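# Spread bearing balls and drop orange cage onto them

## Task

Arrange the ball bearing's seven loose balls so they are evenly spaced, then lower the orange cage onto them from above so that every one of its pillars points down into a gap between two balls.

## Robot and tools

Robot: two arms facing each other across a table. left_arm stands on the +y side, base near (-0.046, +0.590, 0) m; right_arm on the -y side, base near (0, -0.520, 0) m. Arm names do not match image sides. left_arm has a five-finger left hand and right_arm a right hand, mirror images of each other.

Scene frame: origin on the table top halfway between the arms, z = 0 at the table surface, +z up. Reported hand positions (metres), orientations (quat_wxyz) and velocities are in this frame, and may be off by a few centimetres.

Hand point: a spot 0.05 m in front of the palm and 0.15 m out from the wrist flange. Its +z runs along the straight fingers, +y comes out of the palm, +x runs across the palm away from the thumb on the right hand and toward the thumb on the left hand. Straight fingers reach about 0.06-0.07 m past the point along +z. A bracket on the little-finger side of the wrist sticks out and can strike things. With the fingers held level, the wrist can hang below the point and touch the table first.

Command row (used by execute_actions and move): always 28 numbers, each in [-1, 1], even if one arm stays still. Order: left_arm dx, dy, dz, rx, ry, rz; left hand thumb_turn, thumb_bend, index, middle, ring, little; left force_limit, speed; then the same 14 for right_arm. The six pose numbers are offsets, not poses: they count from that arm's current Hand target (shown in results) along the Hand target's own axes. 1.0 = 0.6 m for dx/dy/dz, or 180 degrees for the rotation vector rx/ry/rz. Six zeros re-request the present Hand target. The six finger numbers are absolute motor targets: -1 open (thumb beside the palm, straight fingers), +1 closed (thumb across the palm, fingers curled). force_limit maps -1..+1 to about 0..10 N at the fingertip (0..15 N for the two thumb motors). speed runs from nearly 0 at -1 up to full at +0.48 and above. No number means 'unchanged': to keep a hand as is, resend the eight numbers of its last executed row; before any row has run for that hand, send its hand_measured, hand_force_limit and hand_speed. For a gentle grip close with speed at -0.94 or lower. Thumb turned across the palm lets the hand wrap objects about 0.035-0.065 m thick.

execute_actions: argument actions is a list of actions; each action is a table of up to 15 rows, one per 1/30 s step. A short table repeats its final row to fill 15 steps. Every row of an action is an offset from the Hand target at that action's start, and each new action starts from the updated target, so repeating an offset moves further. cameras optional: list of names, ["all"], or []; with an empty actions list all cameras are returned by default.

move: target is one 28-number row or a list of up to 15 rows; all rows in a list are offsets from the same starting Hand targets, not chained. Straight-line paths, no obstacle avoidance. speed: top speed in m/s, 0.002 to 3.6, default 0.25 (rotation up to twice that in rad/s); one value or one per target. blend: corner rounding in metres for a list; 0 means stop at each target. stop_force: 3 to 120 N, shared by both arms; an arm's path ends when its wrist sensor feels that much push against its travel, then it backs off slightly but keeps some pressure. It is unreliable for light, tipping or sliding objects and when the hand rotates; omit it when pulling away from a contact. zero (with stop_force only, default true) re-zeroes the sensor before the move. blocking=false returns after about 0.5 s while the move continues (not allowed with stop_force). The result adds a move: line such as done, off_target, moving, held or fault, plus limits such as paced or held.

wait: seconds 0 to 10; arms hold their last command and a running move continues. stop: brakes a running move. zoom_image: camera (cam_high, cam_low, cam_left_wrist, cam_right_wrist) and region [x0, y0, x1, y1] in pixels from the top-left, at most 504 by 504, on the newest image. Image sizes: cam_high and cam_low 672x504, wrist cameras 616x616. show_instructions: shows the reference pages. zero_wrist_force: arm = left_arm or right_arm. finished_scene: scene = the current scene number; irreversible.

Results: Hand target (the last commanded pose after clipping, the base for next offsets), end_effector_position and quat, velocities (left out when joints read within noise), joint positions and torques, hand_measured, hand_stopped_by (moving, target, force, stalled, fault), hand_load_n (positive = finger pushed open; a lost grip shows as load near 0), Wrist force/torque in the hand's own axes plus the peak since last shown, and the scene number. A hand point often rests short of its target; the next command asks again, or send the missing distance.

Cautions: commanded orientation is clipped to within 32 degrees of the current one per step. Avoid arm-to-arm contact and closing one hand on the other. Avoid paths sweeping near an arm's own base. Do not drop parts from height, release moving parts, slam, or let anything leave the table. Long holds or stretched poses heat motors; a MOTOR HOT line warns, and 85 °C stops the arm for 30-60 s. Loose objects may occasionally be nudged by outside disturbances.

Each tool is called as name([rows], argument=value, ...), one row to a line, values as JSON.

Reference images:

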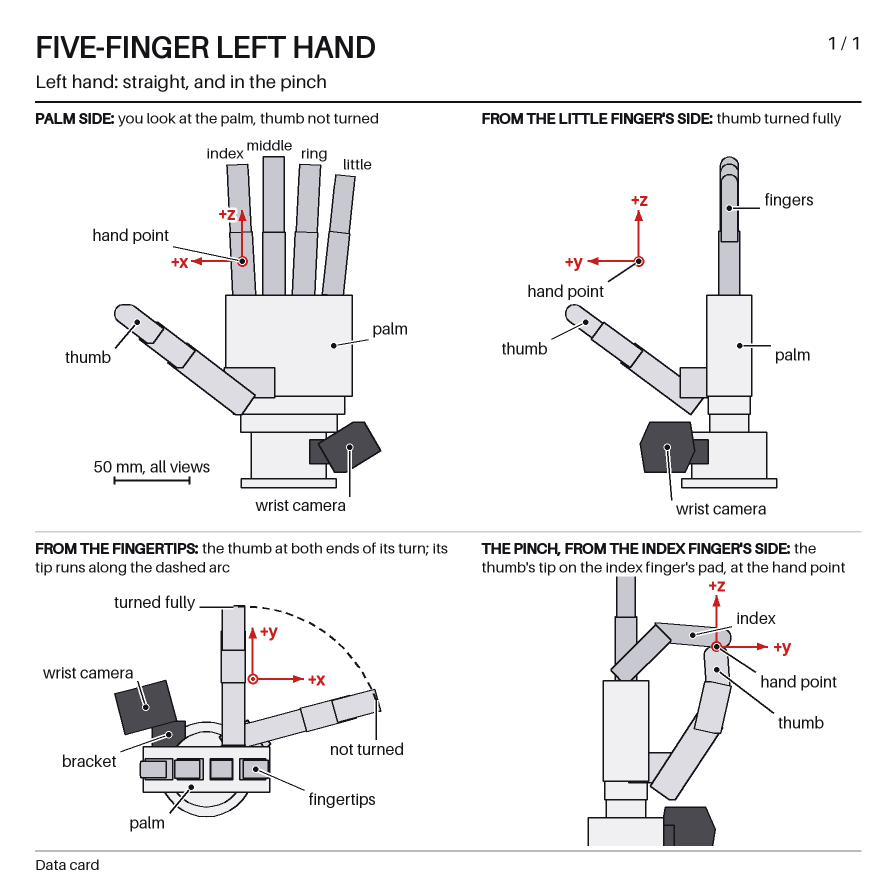

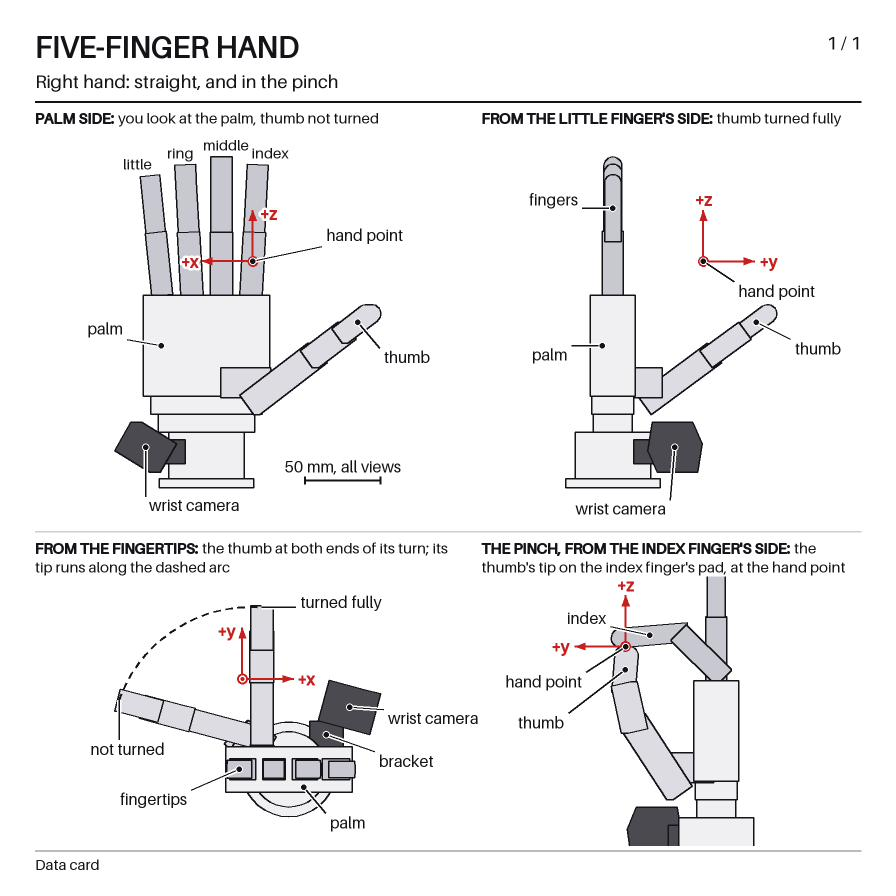

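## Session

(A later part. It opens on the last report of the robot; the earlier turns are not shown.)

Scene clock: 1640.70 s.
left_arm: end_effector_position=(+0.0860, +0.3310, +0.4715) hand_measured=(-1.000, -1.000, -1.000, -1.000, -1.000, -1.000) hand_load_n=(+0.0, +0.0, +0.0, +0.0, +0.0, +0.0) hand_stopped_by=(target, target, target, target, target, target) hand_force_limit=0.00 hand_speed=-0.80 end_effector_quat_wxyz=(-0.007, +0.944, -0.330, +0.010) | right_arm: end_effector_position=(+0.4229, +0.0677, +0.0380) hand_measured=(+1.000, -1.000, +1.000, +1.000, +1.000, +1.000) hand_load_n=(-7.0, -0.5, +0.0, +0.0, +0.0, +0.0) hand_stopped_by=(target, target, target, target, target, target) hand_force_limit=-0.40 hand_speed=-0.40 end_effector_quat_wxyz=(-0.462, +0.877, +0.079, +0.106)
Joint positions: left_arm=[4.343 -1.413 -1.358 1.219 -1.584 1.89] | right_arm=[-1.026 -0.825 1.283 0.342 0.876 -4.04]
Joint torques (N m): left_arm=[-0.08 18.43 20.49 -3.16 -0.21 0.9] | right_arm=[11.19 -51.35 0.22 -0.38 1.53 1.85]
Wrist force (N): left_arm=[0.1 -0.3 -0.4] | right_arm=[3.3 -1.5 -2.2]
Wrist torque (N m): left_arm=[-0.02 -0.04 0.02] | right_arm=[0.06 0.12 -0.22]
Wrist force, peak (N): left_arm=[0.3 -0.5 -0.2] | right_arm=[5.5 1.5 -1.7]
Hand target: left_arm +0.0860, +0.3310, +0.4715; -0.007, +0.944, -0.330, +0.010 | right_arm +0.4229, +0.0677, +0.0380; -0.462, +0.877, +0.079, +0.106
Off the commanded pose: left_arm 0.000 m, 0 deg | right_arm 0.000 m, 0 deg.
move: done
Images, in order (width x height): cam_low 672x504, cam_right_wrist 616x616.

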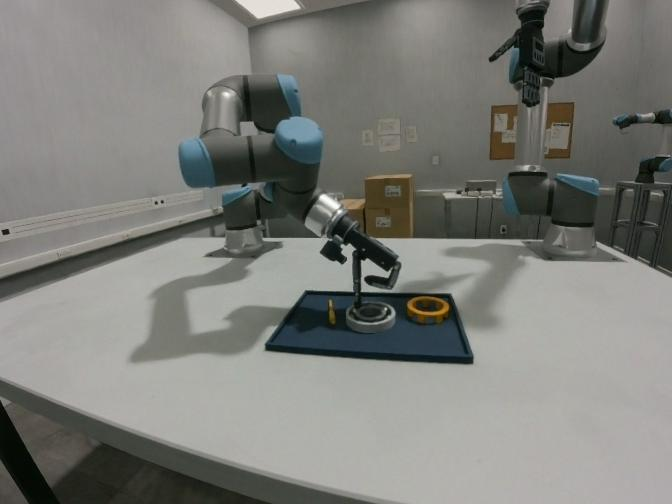

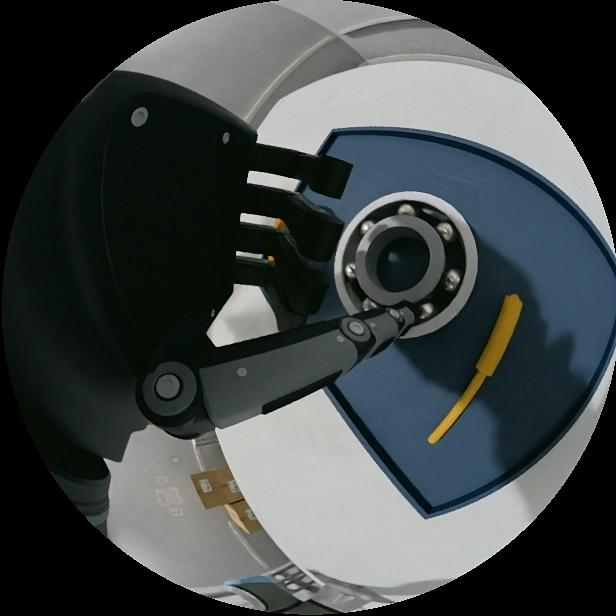

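move([
  [0,0,0,0,0,0,-1,-1,-1,-1,-1,-1,0,-0.8,0.00173,-0.00529,-0.00367,0,0,0,1,-1,1,1,1,1,-0.4,-0.4],
  [0,0,0,0,0,0,-1,-1,-1,-1,-1,-1,0,-0.8,0.01687,0.00043,-0.00478,0,0,0,1,-1,1,1,1,1,-0.4,-0.4],
], speed=0.03, blend=[0.001, 0])

move(target=[0,0,0,0,0,0,-1,-1,-1,-1,-1,-1,0,-0.8,-0.0026,0.0079,0.0055,0,0,0,1,-1,1,1,1,1,-0.4,-0.4], speed=0.008, stop_force=3, cameras=["cam_low","cam_right_wrist"])

zoom_image(camera="cam_right_wrist", region=[360, 240, 460, 340])

Scene clock: 1670.83 s.
left_arm: end_effector_position=(+0.0860, +0.3310, +0.4715) hand_measured=(-1.000, -1.000, -1.000, -1.000, -1.000, -1.000) hand_load_n=(+0.0, +0.0, +0.0, +0.5, +0.0, +0.0) hand_stopped_by=(target, target, target, target, target, target) hand_force_limit=0.00 hand_speed=-0.80 end_effector_quat_wxyz=(-0.007, +0.944, -0.330, +0.010) | right_arm: end_effector_position=(+0.4323, +0.0657, +0.0420) hand_measured=(+1.000, -1.000, +1.000, +1.000, +1.000, +1.000) hand_load_n=(+0.0, +0.0, +0.0, +0.5, +0.0, +0.0) hand_stopped_by=(target, target, target, target, target, target) hand_force_limit=-0.40 hand_speed=-0.40 end_effector_quat_wxyz=(-0.462, +0.877, +0.079, +0.106)
Joint positions: left_arm=[4.343 -1.413 -1.358 1.219 -1.584 1.89] | right_arm=[-1.038 -0.816 1.256 0.366 0.868 -4.051]
Joint torques (N m): left_arm=[0 18.59 20.69 -3.17 -0.32 0.94] | right_arm=[-8.98 -33.86 -27.23 2.86 -3.27 -1.93]
Wrist force (N): left_arm=[0.0 -0.4 -0.3] | right_arm=[-0.9 0.2 -1.5]
Wrist torque (N m): left_arm=[-0.03 -0.01 0.01] | right_arm=[0.14 0.22 0.20]
Wrist force, peak (N): left_arm=[0.3 -0.5 -0.5] | right_arm=[3.8 -1.7 -2.4]
Hand target: left_arm +0.0860, +0.3310, +0.4715; -0.007, +0.944, -0.330, +0.010 | right_arm +0.4324, +0.0656, +0.0420; -0.462, +0.877, +0.079, +0.106
Off the commanded pose: left_arm 0.000 m, 0 deg | right_arm 0.000 m, 0 deg.
move: done

Scene clock: 1672.87 s.
left_arm: end_effector_position=(+0.0860, +0.3310, +0.4715) hand_measured=(-1.000, -1.000, -1.000, -1.000, -1.000, -1.000) hand_load_n=(+0.0, -0.5, +0.0, +0.0, +0.0, +0.0) hand_stopped_by=(target, target, target, target, target, target) hand_force_limit=0.00 hand_speed=-0.80 end_effector_quat_wxyz=(-0.007, +0.944, -0.330, +0.010) | right_arm: end_effector_position=(+0.4324, +0.0657, +0.0369) hand_measured=(+1.000, -1.000, +1.000, +1.000, +1.000, +1.000) hand_load_n=(-1.0, -0.5, +0.0, +0.0, +0.0, +0.0) hand_stopped_by=(target, target, target, target, target, target) hand_force_limit=-0.40 hand_speed=-0.40 end_effector_quat_wxyz=(-0.462, +0.877, +0.079, +0.106)
Joint positions: left_arm=[4.343 -1.413 -1.358 1.219 -1.584 1.89] | right_arm=[-1.038 -0.81 1.261 0.357 0.868 -4.052]
Joint torques (N m): left_arm=[-0.35 18.09 20.6 -3.19 -0.22 0.87] | right_arm=[-8.28 -52.06 -27.56 3.11 0.14 -1.47]
Wrist force (N): left_arm=[0.3 -0.2 -0.3] | right_arm=[-0.7 -2.7 -2.6]
Wrist torque (N m): left_arm=[-0.02 -0.05 0.03] | right_arm=[-0.04 0.26 0.14]
Wrist force, peak (N): left_arm=[0.1 -0.3 -0.5] | right_arm=[-0.5 -4.4 -4.0]
Hand target: left_arm +0.0860, +0.3310, +0.4715; -0.007, +0.944, -0.330, +0.010 | right_arm +0.4324, +0.0656, +0.0369; -0.462, +0.877, +0.079, +0.106 (not the last commanded pose)
Off the commanded pose: left_arm 0.000 m, 0 deg | right_arm 0.001 m, 0 deg.
move: contact (right_arm)
Images, in order (width x height): cam_low 672x504, cam_right_wrist 616x616.

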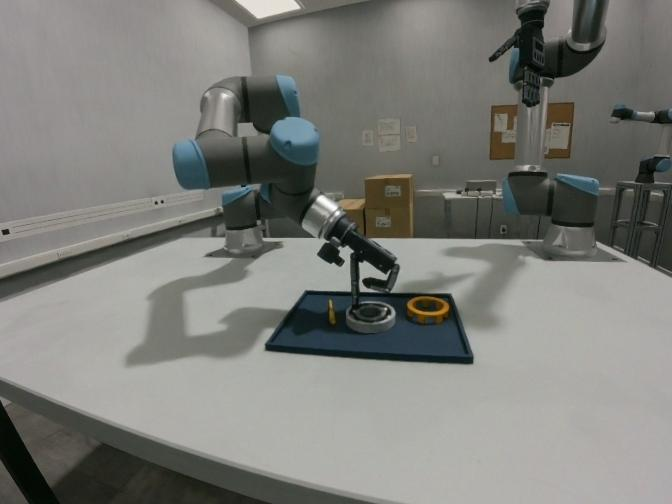

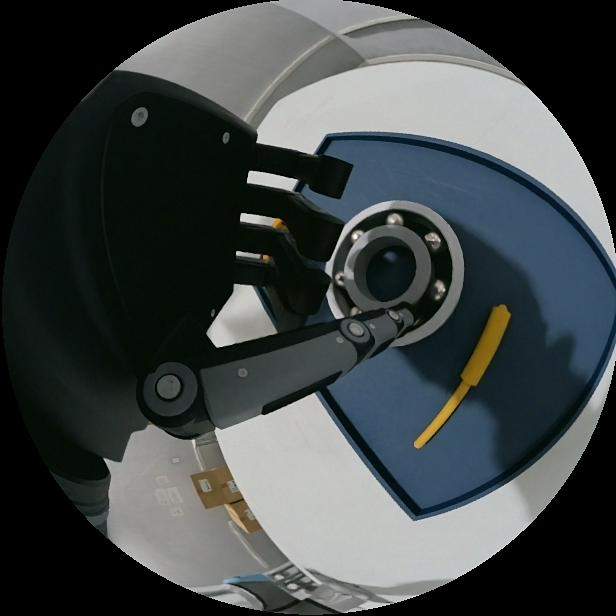

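Scaled by 5.040 from the camera's 616x616 image, which has a finer 880x880 frame.

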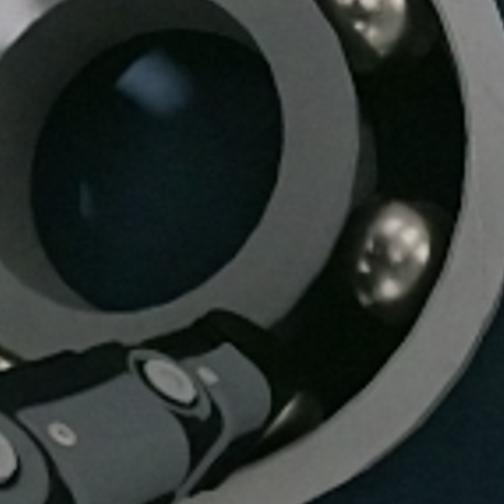

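move([
  [0,0,0,0,0,0,-1,-1,-1,-1,-1,-1,0,-0.8,0.00173,-0.00529,-0.00367,0,0,0,1,-1,1,1,1,1,-0.4,-0.4],
  [0,0,0,0,0,0,-1,-1,-1,-1,-1,-1,0,-0.8,0.01155,-0.00087,-0.0054,0,0,0,1,-1,1,1,1,1,-0.4,-0.4],
], speed=0.03, blend=[0.001, 0])

move(target=[0,0,0,0,0,0,-1,-1,-1,-1,-1,-1,0,-0.8,-0.0026,0.0079,0.0055,0,0,0,1,-1,1,1,1,1,-0.4,-0.4], speed=0.008, stop_force=3, cameras=["cam_low","cam_right_wrist"])

zoom_image(camera="cam_right_wrist", region=[360, 240, 460, 340])

Scene clock: 1683.90 s.
left_arm: end_effector_position=(+0.0860, +0.3310, +0.4715) hand_measured=(-1.000, -1.000, -1.000, -1.000, -1.000, -1.000) hand_load_n=(+0.0, +0.0, +0.0, +0.0, +0.0, +0.0) hand_stopped_by=(target, target, target, target, target, target) hand_force_limit=0.00 hand_speed=-0.80 end_effector_quat_wxyz=(-0.007, +0.944, -0.330, +0.010) | right_arm: end_effector_position=(+0.4385, +0.0636, +0.0409) hand_measured=(+1.000, -1.000, +1.000, +1.000, +1.000, +1.000) hand_load_n=(+0.0, +0.0, +0.0, +0.0, +0.0, +0.0) hand_stopped_by=(target, target, target, target, target, target) hand_force_limit=-0.40 hand_speed=-0.40 end_effector_quat_wxyz=(-0.462, +0.877, +0.079, +0.106)
Joint positions: left_arm=[4.343 -1.413 -1.358 1.219 -1.584 1.89] | right_arm=[-1.047 -0.806 1.244 0.375 0.862 -4.06]
Joint torques (N m): left_arm=[-0.03 18.1 20.81 -3.26 -0.17 0.93] | right_arm=[-8.87 -34.15 -30.93 3.52 -3.33 -1.91]
Wrist force (N): left_arm=[0.0 -0.3 -0.3] | right_arm=[-0.7 0.6 -1.1]
Wrist torque (N m): left_arm=[-0.02 -0.02 0.01] | right_arm=[0.18 0.19 0.23]
Wrist force, peak (N): left_arm=[0.3 -0.5 -0.6] | right_arm=[-0.9 -2.6 -2.8]
Hand target: left_arm +0.0860, +0.3310, +0.4715; -0.007, +0.944, -0.330, +0.010 | right_arm +0.4386, +0.0635, +0.0409; -0.462, +0.877, +0.079, +0.106
Off the commanded pose: left_arm 0.000 m, 0 deg | right_arm 0.000 m, 0 deg.
move: done

Scene clock: 1685.60 s.
left_arm: end_effector_position=(+0.0860, +0.3310, +0.4715) hand_measured=(-1.000, -1.000, -1.000, -1.000, -1.000, -1.000) hand_load_n=(+0.0, +0.0, +0.0, +0.0, +0.0, +0.0) hand_stopped_by=(target, target, target, target, target, target) hand_force_limit=0.00 hand_speed=-0.80 end_effector_quat_wxyz=(-0.007, +0.944, -0.330, +0.010) | right_arm: end_effector_position=(+0.4386, +0.0636, +0.0378) hand_measured=(+1.000, -1.000, +1.000, +1.000, +1.000, +1.000) hand_load_n=(-1.5, +0.0, +0.0, +0.0, +0.0, +0.0) hand_stopped_by=(target, target, target, target, target, target) hand_force_limit=-0.40 hand_speed=-0.40 end_effector_quat_wxyz=(-0.462, +0.877, +0.080, +0.106)
Joint positions: left_arm=[4.343 -1.413 -1.358 1.219 -1.584 1.89] | right_arm=[-1.047 -0.803 1.246 0.369 0.862 -4.06]
Joint torques (N m): left_arm=[-0.42 18.27 20.43 -3.16 -0.23 0.97] | right_arm=[-7.21 -51.87 -28.05 3.06 -2.39 -1.44]
Wrist force (N): left_arm=[0.2 -0.3 -0.2] | right_arm=[0.3 -1.9 -3.3]
Wrist torque (N m): left_arm=[-0.03 -0.03 0.02] | right_arm=[0.00 0.17 0.16]
Wrist force, peak (N): left_arm=[0.3 -0.3 -0.5] | right_arm=[0.9 -3.3 -4.4]
Hand target: left_arm +0.0860, +0.3310, +0.4715; -0.007, +0.944, -0.330, +0.010 | right_arm +0.4386, +0.0636, +0.0378; -0.462, +0.877, +0.080, +0.106 (not the last commanded pose)
Off the commanded pose: left_arm 0.000 m, 0 deg | right_arm 0.003 m, 0 deg.
move: contact (right_arm)
Images, in order (width x height): cam_low 672x504, cam_right_wrist 616x616.

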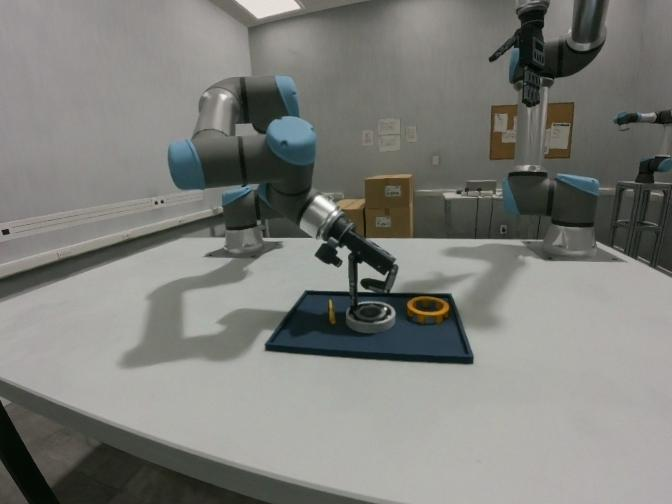

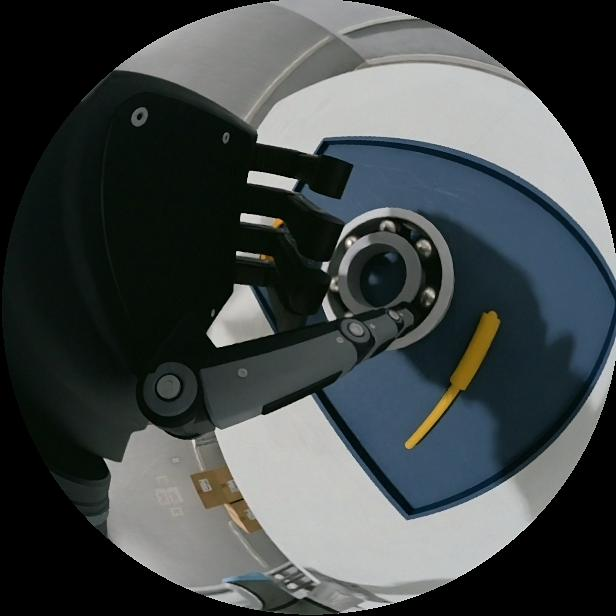

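Scaled by 5.040 from the camera's 616x616 image, which has a finer 880x880 frame.

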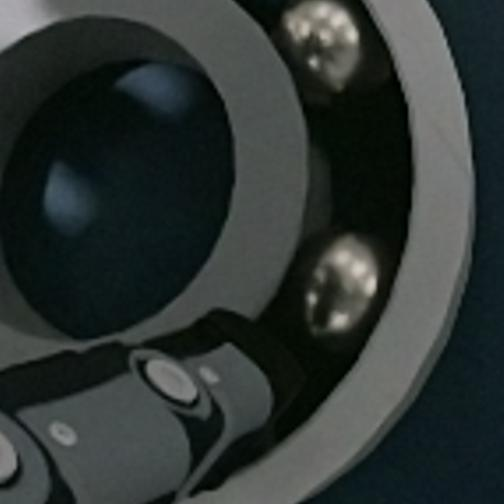

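move([
  [0,0,0,0,0,0,-1,-1,-1,-1,-1,-1,0,-0.8,-0.00602,-0.00208,0.0011,0,0,0,1,-1,1,1,1,1,-0.4,-0.4],
  [0,0,0,0,0,0,-1,-1,-1,-1,-1,-1,0,-0.8,-0.01185,-0.00503,0.0026,0,0,0,1,-1,1,1,1,1,-0.4,-0.4],
], speed=0.015, stop_force=10, cameras=["cam_low","cam_right_wrist"])

zoom_image(camera="cam_right_wrist", region=[360, 240, 460, 340])

Scene clock: 1694.47 s.
left_arm: end_effector_position=(+0.0860, +0.3310, +0.4715) hand_measured=(-1.000, -1.000, -1.000, -1.000, -1.000, -1.000) hand_load_n=(+0.0, +0.0, +0.0, +0.0, +0.0, +0.0) hand_stopped_by=(target, target, target, target, target, target) hand_force_limit=0.00 hand_speed=-0.80 end_effector_quat_wxyz=(-0.007, +0.944, -0.330, +0.010) | right_arm: end_effector_position=(+0.4312, +0.0662, +0.0375) hand_measured=(+1.000, -1.000, +1.000, +1.000, +1.000, +1.000) hand_load_n=(-1.0, -1.0, +0.0, +0.0, +0.0, +0.0) hand_stopped_by=(target, target, target, target, target, target) hand_force_limit=-0.40 hand_speed=-0.40 end_effector_quat_wxyz=(-0.462, +0.877, +0.080, +0.106)
Joint positions: left_arm=[4.343 -1.413 -1.358 1.219 -1.584 1.89] | right_arm=[-1.036 -0.812 1.262 0.355 0.869 -4.05]
Joint torques (N m): left_arm=[-0.71 18.4 20.87 -3.09 -0.25 0.95] | right_arm=[8.45 -53.15 -2.99 -1.33 2.11 1.48]
Wrist force (N): left_arm=[0.2 -0.4 -0.3] | right_arm=[-0.2 -1.7 -1.8]
Wrist torque (N m): left_arm=[-0.04 -0.04 0.03] | right_arm=[0.03 0.18 0.00]
Wrist force, peak (N): left_arm=[0.1 -0.5 -0.4] | right_arm=[0.8 -4.4 -3.5]
Hand target: left_arm +0.0860, +0.3310, +0.4715; -0.007, +0.944, -0.330, +0.010 | right_arm +0.4312, +0.0662, +0.0375; -0.462, +0.877, +0.080, +0.106
Off the commanded pose: left_arm 0.000 m, 0 deg | right_arm 0.000 m, 0 deg.
move: done
Images, in order (width x height): cam_low 672x504, cam_right_wrist 616x616.

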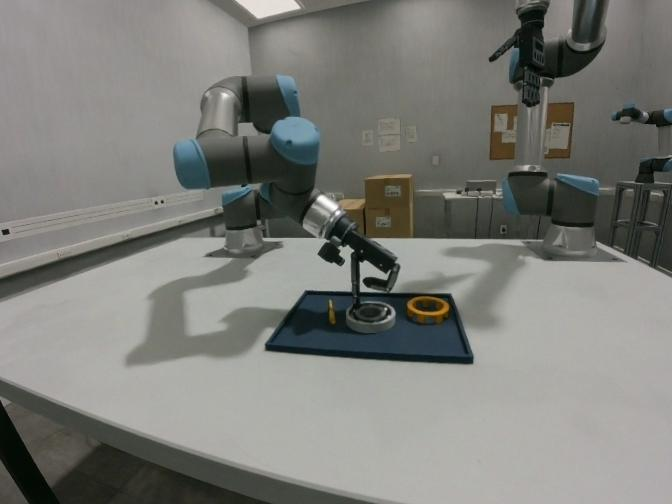

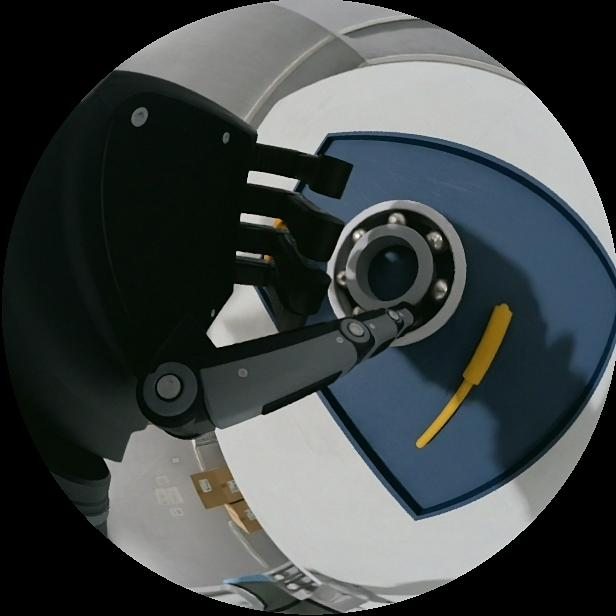

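Scaled by 5.040 from the camera's 616x616 image, which has a finer 880x880 frame.

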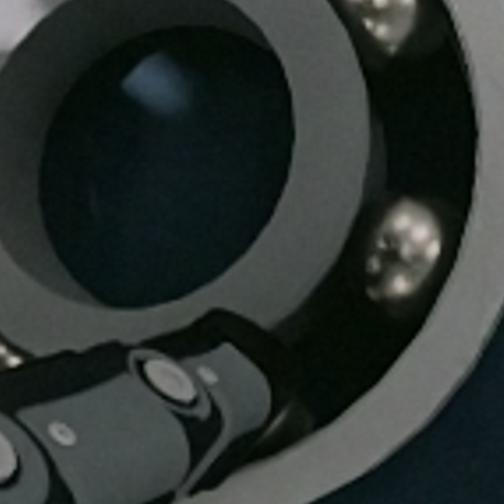

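move(target=[0,0,0,0,0,0,-1,-1,-1,-1,-1,-1,0,-0.8,-0.0056,-0.00285,0.0024,0,0,0,1,-1,1,1,1,1,-0.4,-0.4], speed=0.015, stop_force=10, cameras=["cam_low","cam_right_wrist"])

zoom_image(camera="cam_right_wrist", region=[360, 240, 460, 340])

Scene clock: 1704.30 s.
left_arm: end_effector_position=(+0.0860, +0.3310, +0.4715) hand_measured=(-1.000, -1.000, -1.000, -1.000, -1.000, -1.000) hand_load_n=(-0.5, +0.0, +0.0, +0.0, +0.0, +0.0) hand_stopped_by=(target, target, target, target, target, target) hand_force_limit=0.00 hand_speed=-0.80 end_effector_quat_wxyz=(-0.007, +0.944, -0.330, +0.010) | right_arm: end_effector_position=(+0.4277, +0.0683, +0.0371) hand_measured=(+1.000, -1.000, +1.000, +1.000, +1.000, +1.000) hand_load_n=(-0.5, +0.0, +0.0, +0.0, +0.0, +0.0) hand_stopped_by=(target, target, target, target, target, target) hand_force_limit=-0.40 hand_speed=-0.40 end_effector_quat_wxyz=(-0.462, +0.877, +0.080, +0.106)
Joint positions: left_arm=[4.343 -1.413 -1.358 1.219 -1.584 1.89] | right_arm=[-1.03 -0.815 1.268 0.349 0.874 -4.044]
Joint torques (N m): left_arm=[-0.01 18.14 20.89 -3.18 -0.17 0.97] | right_arm=[8.47 -54.3 -1.66 -1.44 1.82 1.44]
Wrist force (N): left_arm=[0.1 -0.1 0.0] | right_arm=[-0.7 -0.2 -1.5]
Wrist torque (N m): left_arm=[-0.03 -0.02 0.01] | right_arm=[0.11 0.23 0.00]
Wrist force, peak (N): left_arm=[0.3 -0.5 -0.5] | right_arm=[-0.4 -2.0 -2.1]
Hand target: left_arm +0.0860, +0.3310, +0.4715; -0.007, +0.944, -0.330, +0.010 | right_arm +0.4277, +0.0683, +0.0371; -0.462, +0.877, +0.080, +0.106
Off the commanded pose: left_arm 0.000 m, 0 deg | right_arm 0.000 m, 0 deg.
move: done
Images, in order (width x height): cam_low 672x504, cam_right_wrist 616x616.

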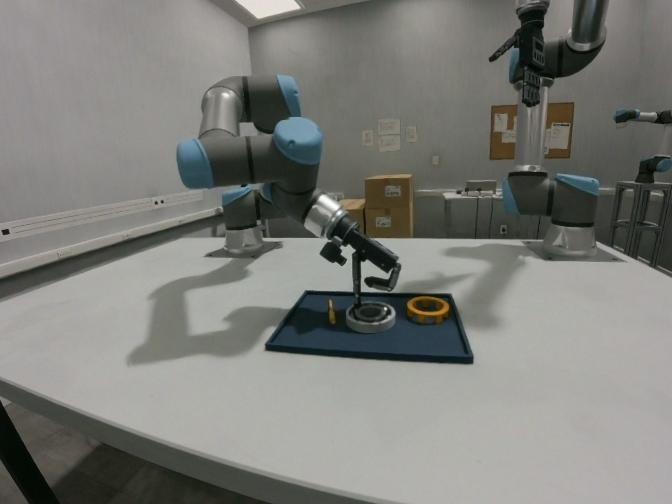

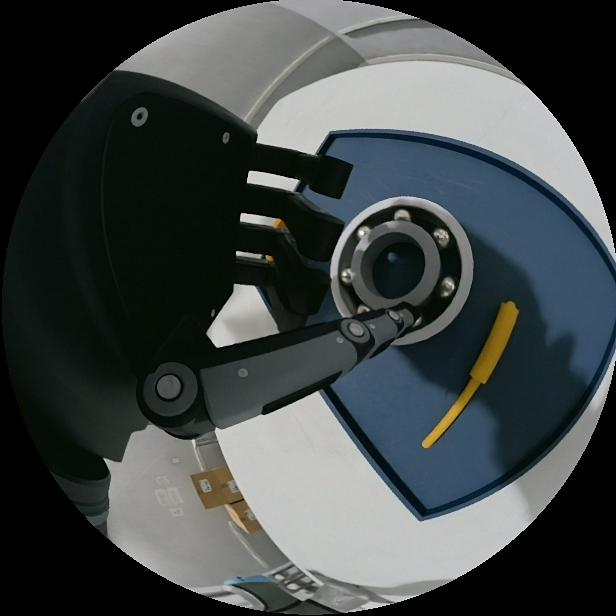

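Scaled by 5.040 from the camera's 616x616 image, which has a finer 880x880 frame.

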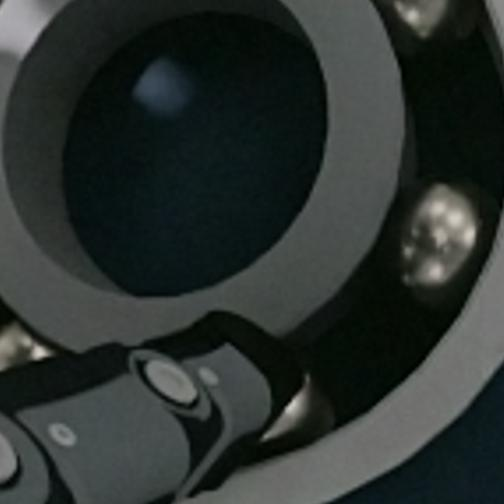

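move([
  [0,0,0,0,0,0,-1,-1,-1,-1,-1,-1,0,-0.8,0.00173,-0.00529,-0.00367,0,0,0,1,-1,1,1,1,1,-0.4,-0.4],
  [0,0,0,0,0,0,-1,-1,-1,-1,-1,-1,0,-0.8,0.0107,-0.00023,-0.00673,0,0,0,1,-1,1,1,1,1,-0.4,-0.4],
], speed=0.03, blend=[0.001, 0])

move(target=[0,0,0,0,0,0,-1,-1,-1,-1,-1,-1,0,-0.8,-0.0026,0.0079,0.0055,0,0,0,1,-1,1,1,1,1,-0.4,-0.4], speed=0.008, stop_force=3)

Scene clock: 1719.70 s.
left_arm: end_effector_position=(+0.0860, +0.3310, +0.4715) hand_measured=(-1.000, -1.000, -1.000, -1.000, -1.000, -1.000) hand_load_n=(+0.0, +0.0, +0.0, +0.0, +0.0, +0.0) hand_stopped_by=(target, target, target, target, target, target) hand_force_limit=0.00 hand_speed=-0.80 end_effector_quat_wxyz=(-0.007, +0.944, -0.330, +0.010) | right_arm: end_effector_position=(+0.4333, +0.0653, +0.0411) hand_measured=(+1.000, -1.000, +1.000, +1.000, +1.000, +1.000) hand_load_n=(+0.0, +0.0, +0.0, +0.0, +0.0, +0.5) hand_stopped_by=(target, target, target, target, target, target) hand_force_limit=-0.40 hand_speed=-0.40 end_effector_quat_wxyz=(-0.462, +0.877, +0.080, +0.106)
Joint positions: left_arm=[4.343 -1.413 -1.358 1.219 -1.584 1.89] | right_arm=[-1.039 -0.813 1.255 0.366 0.867 -4.053]
Joint torques (N m): left_arm=[0 18 20.7 -3.21 -0.2 0.97] | right_arm=[-10.38 -36.37 -28.63 3.56 -2.99 -1.88]
Wrist force (N): left_arm=[0.1 -0.3 -0.3] | right_arm=[-0.9 0.3 -0.8]
Wrist torque (N m): left_arm=[-0.03 -0.02 0.02] | right_arm=[0.11 0.21 0.21]
Wrist force, peak (N): left_arm=[0.0 -0.7 -0.5] | right_arm=[-1.3 0.2 -1.3]
Hand target: left_arm +0.0860, +0.3310, +0.4715; -0.007, +0.944, -0.330, +0.010 | right_arm +0.4334, +0.0653, +0.0411; -0.462, +0.877, +0.080, +0.106
Off the commanded pose: left_arm 0.000 m, 0 deg | right_arm 0.000 m, 0 deg.
move: done

Scene clock: 1721.43 s.
left_arm: end_effector_position=(+0.0860, +0.3310, +0.4715) hand_measured=(-1.000, -1.000, -1.000, -1.000, -1.000, -1.000) hand_load_n=(+0.0, +0.0, +0.0, +0.0, +0.0, +0.0) hand_stopped_by=(target, target, target, target, target, target) hand_force_limit=0.00 hand_speed=-0.80 end_effector_quat_wxyz=(-0.007, +0.944, -0.330, +0.010) | right_arm: end_effector_position=(+0.4334, +0.0653, +0.0381) hand_measured=(+1.000, -1.000, +1.000, +1.000, +1.000, +1.000) hand_load_n=(-1.0, +0.0, +0.0, +0.0, +0.0, +0.0) hand_stopped_by=(target, target, target, target, target, target) hand_force_limit=-0.40 hand_speed=-0.40 end_effector_quat_wxyz=(-0.462, +0.877, +0.080, +0.106)
Joint positions: left_arm=[4.343 -1.413 -1.358 1.219 -1.584 1.89] | right_arm=[-1.039 -0.81 1.257 0.36 0.867 -4.053]
Joint torques (N m): left_arm=[0.09 18.14 20.7 -3.18 -0.23 1.05] | right_arm=[-8.68 -51.38 -28.06 3.12 -2.31 -1.74]
Wrist force (N): left_arm=[0.3 -0.3 0.0] | right_arm=[-0.8 -2.2 -3.0]
Wrist torque (N m): left_arm=[-0.05 -0.04 0.03] | right_arm=[-0.06 0.27 0.14]
Wrist force, peak (N): left_arm=[0.4 -0.5 -0.4] | right_arm=[-0.1 -3.5 -4.5]
Hand target: left_arm +0.0860, +0.3310, +0.4715; -0.007, +0.944, -0.330, +0.010 | right_arm +0.4334, +0.0653, +0.0381; -0.462, +0.877, +0.080, +0.106 (not the last commanded pose)
Off the commanded pose: left_arm 0.000 m, 0 deg | right_arm 0.003 m, 0 deg.
move: contact (right_arm)

move([
  [0,0,0,0,0,0,-1,-1,-1,-1,-1,-1,0,-0.8,-0.00583,-0.00247,0.00203,0,0,0,1,-1,1,1,1,1,-0.4,-0.4],
  [0,0,0,0,0,0,-1,-1,-1,-1,-1,-1,0,-0.8,-0.01118,-0.00578,0.00428,0,0,0,1,-1,1,1,1,1,-0.4,-0.4],
], speed=0.015, stop_force=10, cameras=["cam_low","cam_right_wrist"])

zoom_image(camera="cam_right_wrist", region=[360, 240, 460, 340])

Scene clock: 1731.97 s.
left_arm: end_effector_position=(+0.0860, +0.3310, +0.4715) hand_measured=(-1.000, -1.000, -1.000, -1.000, -1.000, -1.000) hand_load_n=(+0.0, +0.0, +0.0, +0.0, +0.0, +0.0) hand_stopped_by=(target, target, target, target, target, target) hand_force_limit=0.00 hand_speed=-0.80 end_effector_quat_wxyz=(-0.007, +0.944, -0.330, +0.010) | right_arm: end_effector_position=(+0.4264, +0.0691, +0.0377) hand_measured=(+1.000, -1.000, +1.000, +1.000, +1.000, +1.000) hand_load_n=(-0.5, +0.0, +0.0, +0.0, +0.0, +0.0) hand_stopped_by=(target, target, target, target, target, target) hand_force_limit=-0.40 hand_speed=-0.40 end_effector_quat_wxyz=(-0.462, +0.877, +0.080, +0.106)
Joint positions: left_arm=[4.343 -1.413 -1.358 1.219 -1.584 1.89] | right_arm=[-1.027 -0.816 1.269 0.348 0.875 -4.042]
Joint torques (N m): left_arm=[-0.17 18.65 21.02 -3.18 -0.25 1] | right_arm=[9.37 -53.7 -2.24 -1.57 1.96 1.3]
Wrist force (N): left_arm=[0.3 -0.3 -0.3] | right_arm=[-0.8 0.6 -1.3]
Wrist torque (N m): left_arm=[-0.03 -0.05 0.03] | right_arm=[0.20 0.22 0.02]
Wrist force, peak (N): left_arm=[0.0 -0.4 -0.6] | right_arm=[-0.5 -2.5 -3.5]
Hand target: left_arm +0.0860, +0.3310, +0.4715; -0.007, +0.944, -0.330, +0.010 | right_arm +0.4264, +0.0691, +0.0377; -0.462, +0.877, +0.080, +0.106
Off the commanded pose: left_arm 0.000 m, 0 deg | right_arm 0.000 m, 0 deg.
move: done
Images, in order (width x height): cam_low 672x504, cam_right_wrist 616x616.

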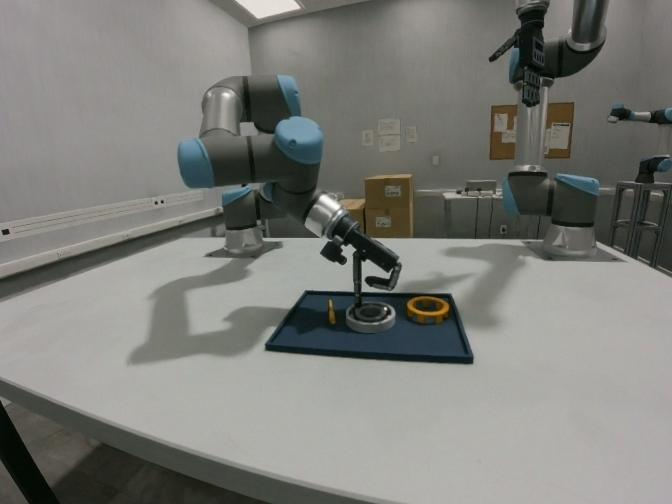

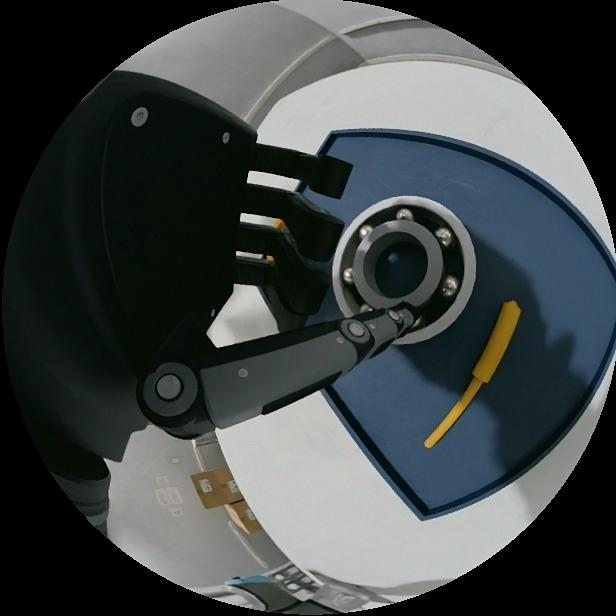

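Scaled by 5.040 from the camera's 616x616 image, which has a finer 880x880 frame.

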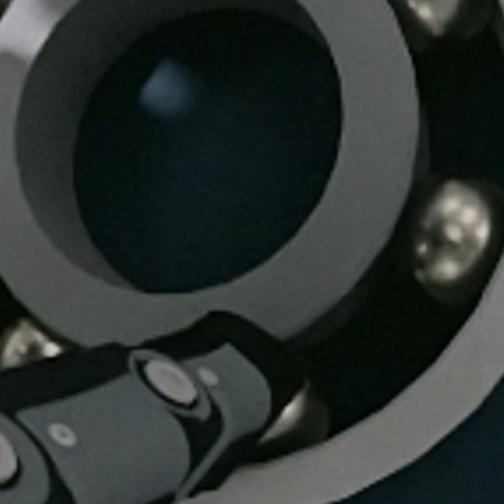

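move([
  [0,0,0,0,0,0,-1,-1,-1,-1,-1,-1,0,-0.8,0.00173,-0.00529,-0.00367,0,0,0,1,-1,1,1,1,1,-0.4,-0.4],
  [0,0,0,0,0,0,-1,-1,-1,-1,-1,-1,0,-0.8,0.01052,0.0,-0.00717,0,0,0,1,-1,1,1,1,1,-0.4,-0.4],
], speed=0.03, blend=[0.001, 0])

move(target=[0,0,0,0,0,0,-1,-1,-1,-1,-1,-1,0,-0.8,-0.0026,0.0079,0.0055,0,0,0,1,-1,1,1,1,1,-0.4,-0.4], speed=0.008, stop_force=4)

move([
  [0,0,0,0,0,0,-1,-1,-1,-1,-1,-1,0,-0.8,-0.00583,-0.00235,0.0022,0,0,0,1,-1,1,1,1,1,-0.4,-0.4],
  [0,0,0,0,0,0,-1,-1,-1,-1,-1,-1,0,-0.8,-0.01118,-0.0056,0.00455,0,0,0,1,-1,1,1,1,1,-0.4,-0.4],
], speed=0.015, stop_force=10, cameras=["cam_low","cam_right_wrist"])

zoom_image(camera="cam_right_wrist", region=[360, 240, 460, 340])

Scene clock: 1741.37 s.
left_arm: end_effector_position=(+0.0860, +0.3310, +0.4715) hand_measured=(-1.000, -1.000, -1.000, -1.000, -1.000, -1.000) hand_load_n=(+0.0, +0.0, +0.0, +0.0, +0.0, +0.0) hand_stopped_by=(target, target, target, target, target, target) hand_force_limit=0.00 hand_speed=-0.80 end_effector_quat_wxyz=(-0.007, +0.944, -0.330, +0.010) | right_arm: end_effector_position=(+0.4318, +0.0659, +0.0417) hand_measured=(+1.000, -1.000, +1.000, +1.000, +1.000, +1.000) hand_load_n=(+0.0, +0.0, +0.0, +0.0, +0.0, +0.0) hand_stopped_by=(target, target, target, target, target, target) hand_force_limit=-0.40 hand_speed=-0.40 end_effector_quat_wxyz=(-0.462, +0.877, +0.080, +0.106) end_effector_velocity=(+0.001, -0.001, +0.000) end_effector_angular_velocity=(+0.000, +0.003, +0.000)
Joint positions: left_arm=[4.343 -1.413 -1.358 1.219 -1.584 1.89] | right_arm=[-1.037 -0.816 1.258 0.365 0.869 -4.051]
Joint velocities: left_arm=[within noise] | right_arm=[-0.004 0.002 -0.003 0.005 -0.003 -0.003]
Joint torques (N m): left_arm=[-0.23 18.17 20.89 -3.18 -0.26 0.97] | right_arm=[-8.35 -34.22 -29.62 3.18 -3.17 -1.89]
Wrist force (N): left_arm=[0.2 -0.5 -0.2] | right_arm=[-0.9 0.5 -1.0]
Wrist torque (N m): left_arm=[-0.06 -0.03 0.03] | right_arm=[0.16 0.21 0.21]
Wrist force, peak (N): left_arm=[0.0 -0.6 -0.4] | right_arm=[-1.0 0.7 -1.4]
Hand target: left_arm +0.0860, +0.3310, +0.4715; -0.007, +0.944, -0.330, +0.010 | right_arm +0.4320, +0.0658, +0.0417; -0.462, +0.877, +0.080, +0.106
Off the commanded pose: left_arm 0.000 m, 0 deg | right_arm 0.000 m, 0 deg.
move: done

Scene clock: 1743.17 s.
left_arm: end_effector_position=(+0.0860, +0.3310, +0.4715) hand_measured=(-1.000, -1.000, -1.000, -1.000, -1.000, -1.000) hand_load_n=(+0.0, +0.0, +0.0, +0.0, +0.0, +0.0) hand_stopped_by=(target, target, target, target, target, target) hand_force_limit=0.00 hand_speed=-0.80 end_effector_quat_wxyz=(-0.007, +0.944, -0.330, +0.010) | right_arm: end_effector_position=(+0.4320, +0.0658, +0.0378) hand_measured=(+1.000, -1.000, +1.000, +1.000, +1.000, +1.000) hand_load_n=(-1.0, +0.0, +0.0, +0.0, +0.0, +0.0) hand_stopped_by=(target, target, target, target, target, target) hand_force_limit=-0.40 hand_speed=-0.40 end_effector_quat_wxyz=(-0.462, +0.877, +0.080, +0.106)
Joint positions: left_arm=[4.343 -1.413 -1.358 1.219 -1.584 1.89] | right_arm=[-1.037 -0.811 1.261 0.357 0.868 -4.051]
Joint torques (N m): left_arm=[-0.73 18.76 20.82 -3.12 -0.19 0.95] | right_arm=[-6.96 -51.79 -28.53 3.31 -1.48 -1.36]
Wrist force (N): left_arm=[0.2 -0.3 -0.2] | right_arm=[-0.4 -2.3 -3.7]
Wrist torque (N m): left_arm=[-0.03 -0.03 0.02] | right_arm=[-0.04 0.25 0.14]
Wrist force, peak (N): left_arm=[0.3 -0.5 -0.4] | right_arm=[0.1 -4.0 -5.4]
Hand target: left_arm +0.0860, +0.3310, +0.4715; -0.007, +0.944, -0.330, +0.010 | right_arm +0.4320, +0.0658, +0.0378; -0.462, +0.877, +0.080, +0.106 (not the last commanded pose)
Off the commanded pose: left_arm 0.000 m, 0 deg | right_arm 0.002 m, 0 deg.
move: contact (right_arm)

Scene clock: 1744.67 s.
left_arm: end_effector_position=(+0.0860, +0.3310, +0.4715) hand_measured=(-1.000, -1.000, -1.000, -1.000, -1.000, -1.000) hand_load_n=(+0.0, +0.0, +0.0, +0.0, +0.0, +0.0) hand_stopped_by=(target, target, target, target, target, target) hand_force_limit=0.00 hand_speed=-0.80 end_effector_quat_wxyz=(-0.007, +0.944, -0.330, +0.010) | right_arm: end_effector_position=(+0.4251, +0.0696, +0.0372) hand_measured=(+1.000, -1.000, +1.000, +1.000, +1.000, +1.000) hand_load_n=(-1.5, -1.0, +0.0, +0.0, +0.0, +0.0) hand_stopped_by=(target, target, target, target, target, target) hand_force_limit=-0.40 hand_speed=-0.40 end_effector_quat_wxyz=(-0.462, +0.877, +0.080, +0.106)
Joint positions: left_arm=[4.343 -1.413 -1.358 1.219 -1.584 1.89] | right_arm=[-1.025 -0.817 1.272 0.345 0.877 -4.04]
Joint torques (N m): left_arm=[-0.27 17.99 20.89 -3.14 -0.27 1] | right_arm=[7.83 -51.96 -2.27 -1.39 1.81 1.54]
Wrist force (N): left_arm=[0.1 0.1 -0.3] | right_arm=[0.2 -1.2 -1.7]
Wrist torque (N m): left_arm=[0.04 -0.03 0.00] | right_arm=[0.11 0.18 -0.02]
Wrist force, peak (N): left_arm=[0.1 -0.7 -0.3] | right_arm=[0.4 -4.1 -3.9]
Hand target: left_arm +0.0860, +0.3310, +0.4715; -0.007, +0.944, -0.330, +0.010 | right_arm +0.4251, +0.0696, +0.0372; -0.462, +0.877, +0.080, +0.106
Off the commanded pose: left_arm 0.000 m, 0 deg | right_arm 0.000 m, 0 deg.
move: done
Images, in order (width x height): cam_low 672x504, cam_right_wrist 616x616.

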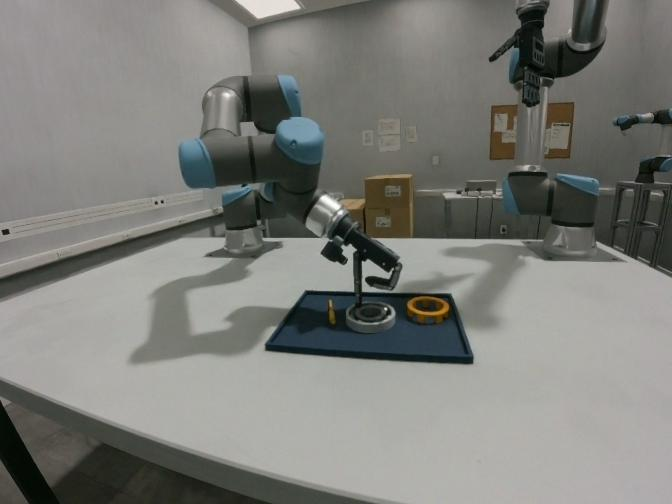

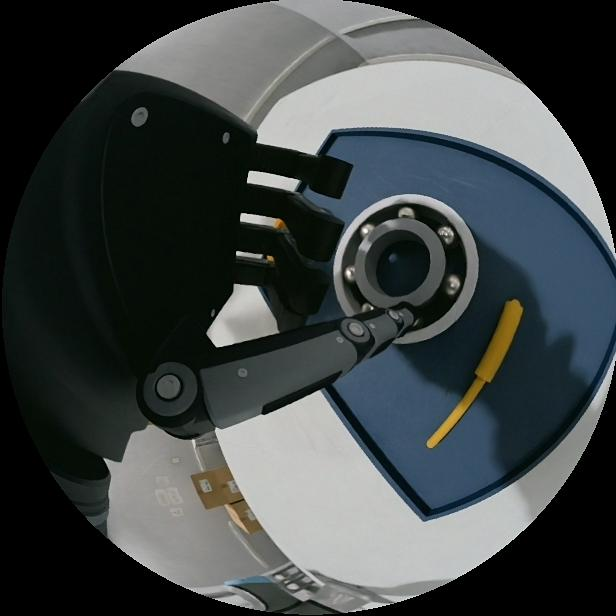

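Scaled by 5.040 from the camera's 616x616 image, which has a finer 880x880 frame.

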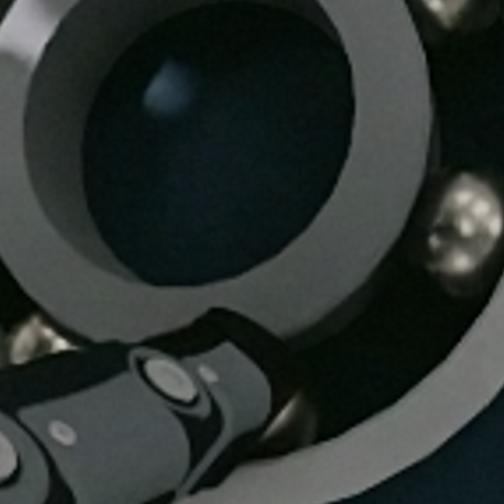

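move([
  [0,0,0,0,0,0,-1,-1,-1,-1,-1,-1,0,-0.8,0.01295,-0.03968,-0.02754,0,0,0,1,-1,1,1,1,1,-0.4,-0.4],
  [0,0,0,0,0,0,-1,-1,-1,-1,-1,-1,0,-0.8,0.0049,0.0725,-0.1929,0,0,0,1,-1,1,1,1,1,-0.4,-0.4],
], speed=0.15, blend=[0.01, 0], cameras=["cam_high","cam_low"])

zoom_image(camera="cam_high", region=[310, 260, 360, 310])

zoom_image(camera="cam_low", region=[346, 296, 396, 336])

Scene clock: 1753.47 s.
left_arm: end_effector_position=(+0.0860, +0.3310, +0.4715) hand_measured=(-1.000, -1.000, -1.000, -1.000, -1.000, -1.000) hand_load_n=(+0.0, +0.0, +0.0, +0.0, +0.0, +0.0) hand_stopped_by=(target, target, target, target, target, target) hand_force_limit=0.00 hand_speed=-0.80 end_effector_quat_wxyz=(-0.007, +0.944, -0.330, +0.010) | right_arm: end_effector_position=(+0.4252, -0.0502, +0.0673) hand_measured=(+1.000, -1.000, +1.000, +1.000, +1.000, +1.000) hand_load_n=(+0.0, +0.0, +0.0, +0.5, +0.0, +0.0) hand_stopped_by=(target, target, target, target, target, target) hand_force_limit=-0.40 hand_speed=-0.40 end_effector_quat_wxyz=(-0.462, +0.877, +0.080, +0.106)
Joint positions: left_arm=[4.343 -1.413 -1.358 1.219 -1.584 1.89] | right_arm=[-1.228 -0.989 1.519 0.417 0.746 -4.254]
Joint torques (N m): left_arm=[-0.15 18.1 20.93 -3.11 -0.2 1.01] | right_arm=[-9 -47.36 -0.03 3.6 -3.39 -1.32]
Wrist force (N): left_arm=[0.1 -0.1 -0.2] | right_arm=[-0.5 -0.2 -1.1]
Wrist torque (N m): left_arm=[-0.01 -0.02 0.02] | right_arm=[0.11 0.14 0.22]
Wrist force, peak (N): left_arm=[-0.1 -0.5 -0.5] | right_arm=[0.2 -1.3 -2.0]
Hand target: left_arm +0.0860, +0.3310, +0.4715; -0.007, +0.944, -0.330, +0.010 | right_arm +0.4252, -0.0503, +0.0673; -0.462, +0.877, +0.080, +0.106
Off the commanded pose: left_arm 0.000 m, 0 deg | right_arm 0.000 m, 0 deg.
move: done
Images, in order (width x height): cam_high 672x504, cam_low 672x504.

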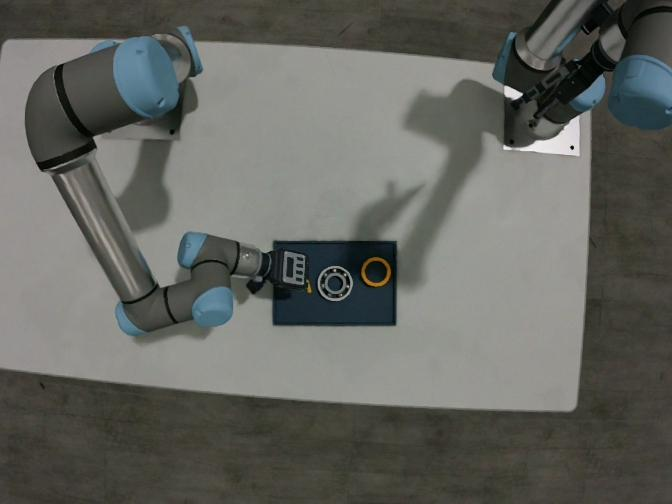

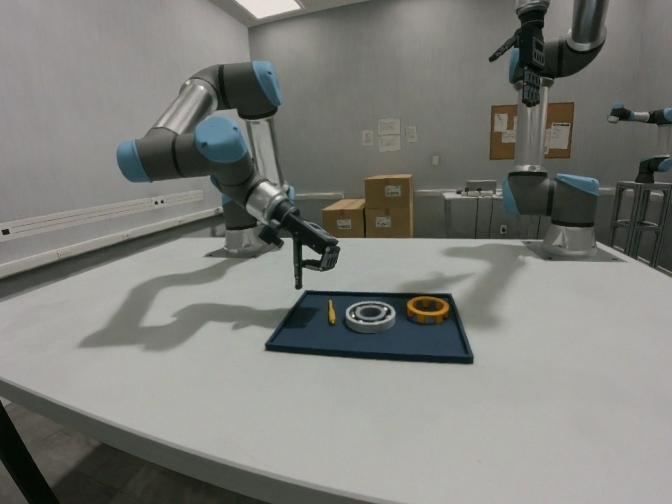

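Scaled by 10.080 from the camera's 672x504 image, which has a finer 960x720 frame.

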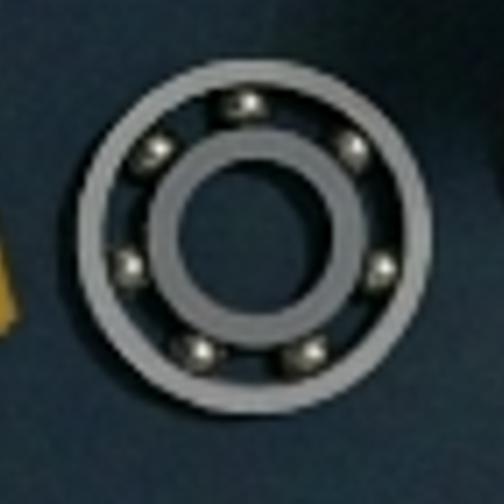

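Scaled by 10.080 from the camera's 672x504 image, which has a finer 960x720 frame.

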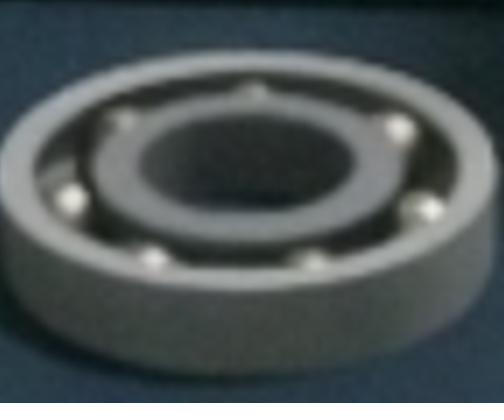

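zoom_image(camera="cam_low", region=[400, 285, 460, 335])

zoom_image(camera="cam_high", region=[350, 245, 402, 297])

Scaled by 8.400 from the camera's 672x504 image, which has a finer 960x720 frame.

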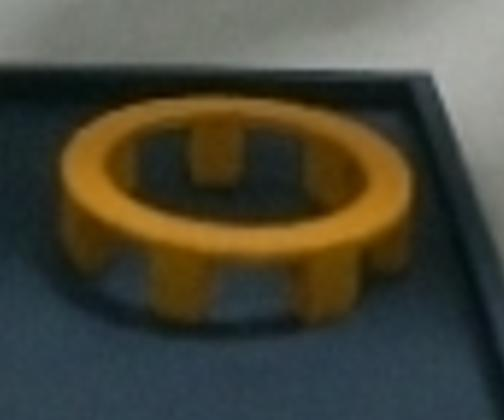

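Scaled by 9.692 from the camera's 672x504 image, which has a finer 960x720 frame.

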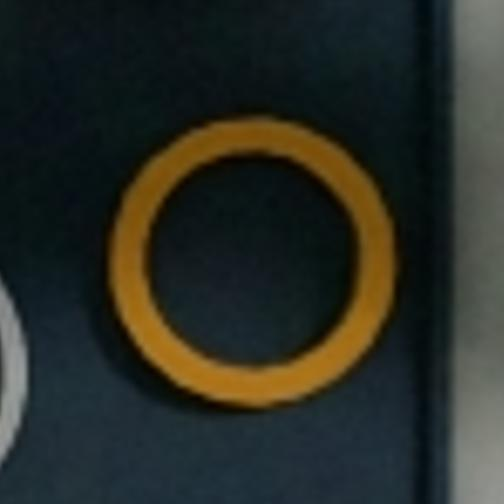

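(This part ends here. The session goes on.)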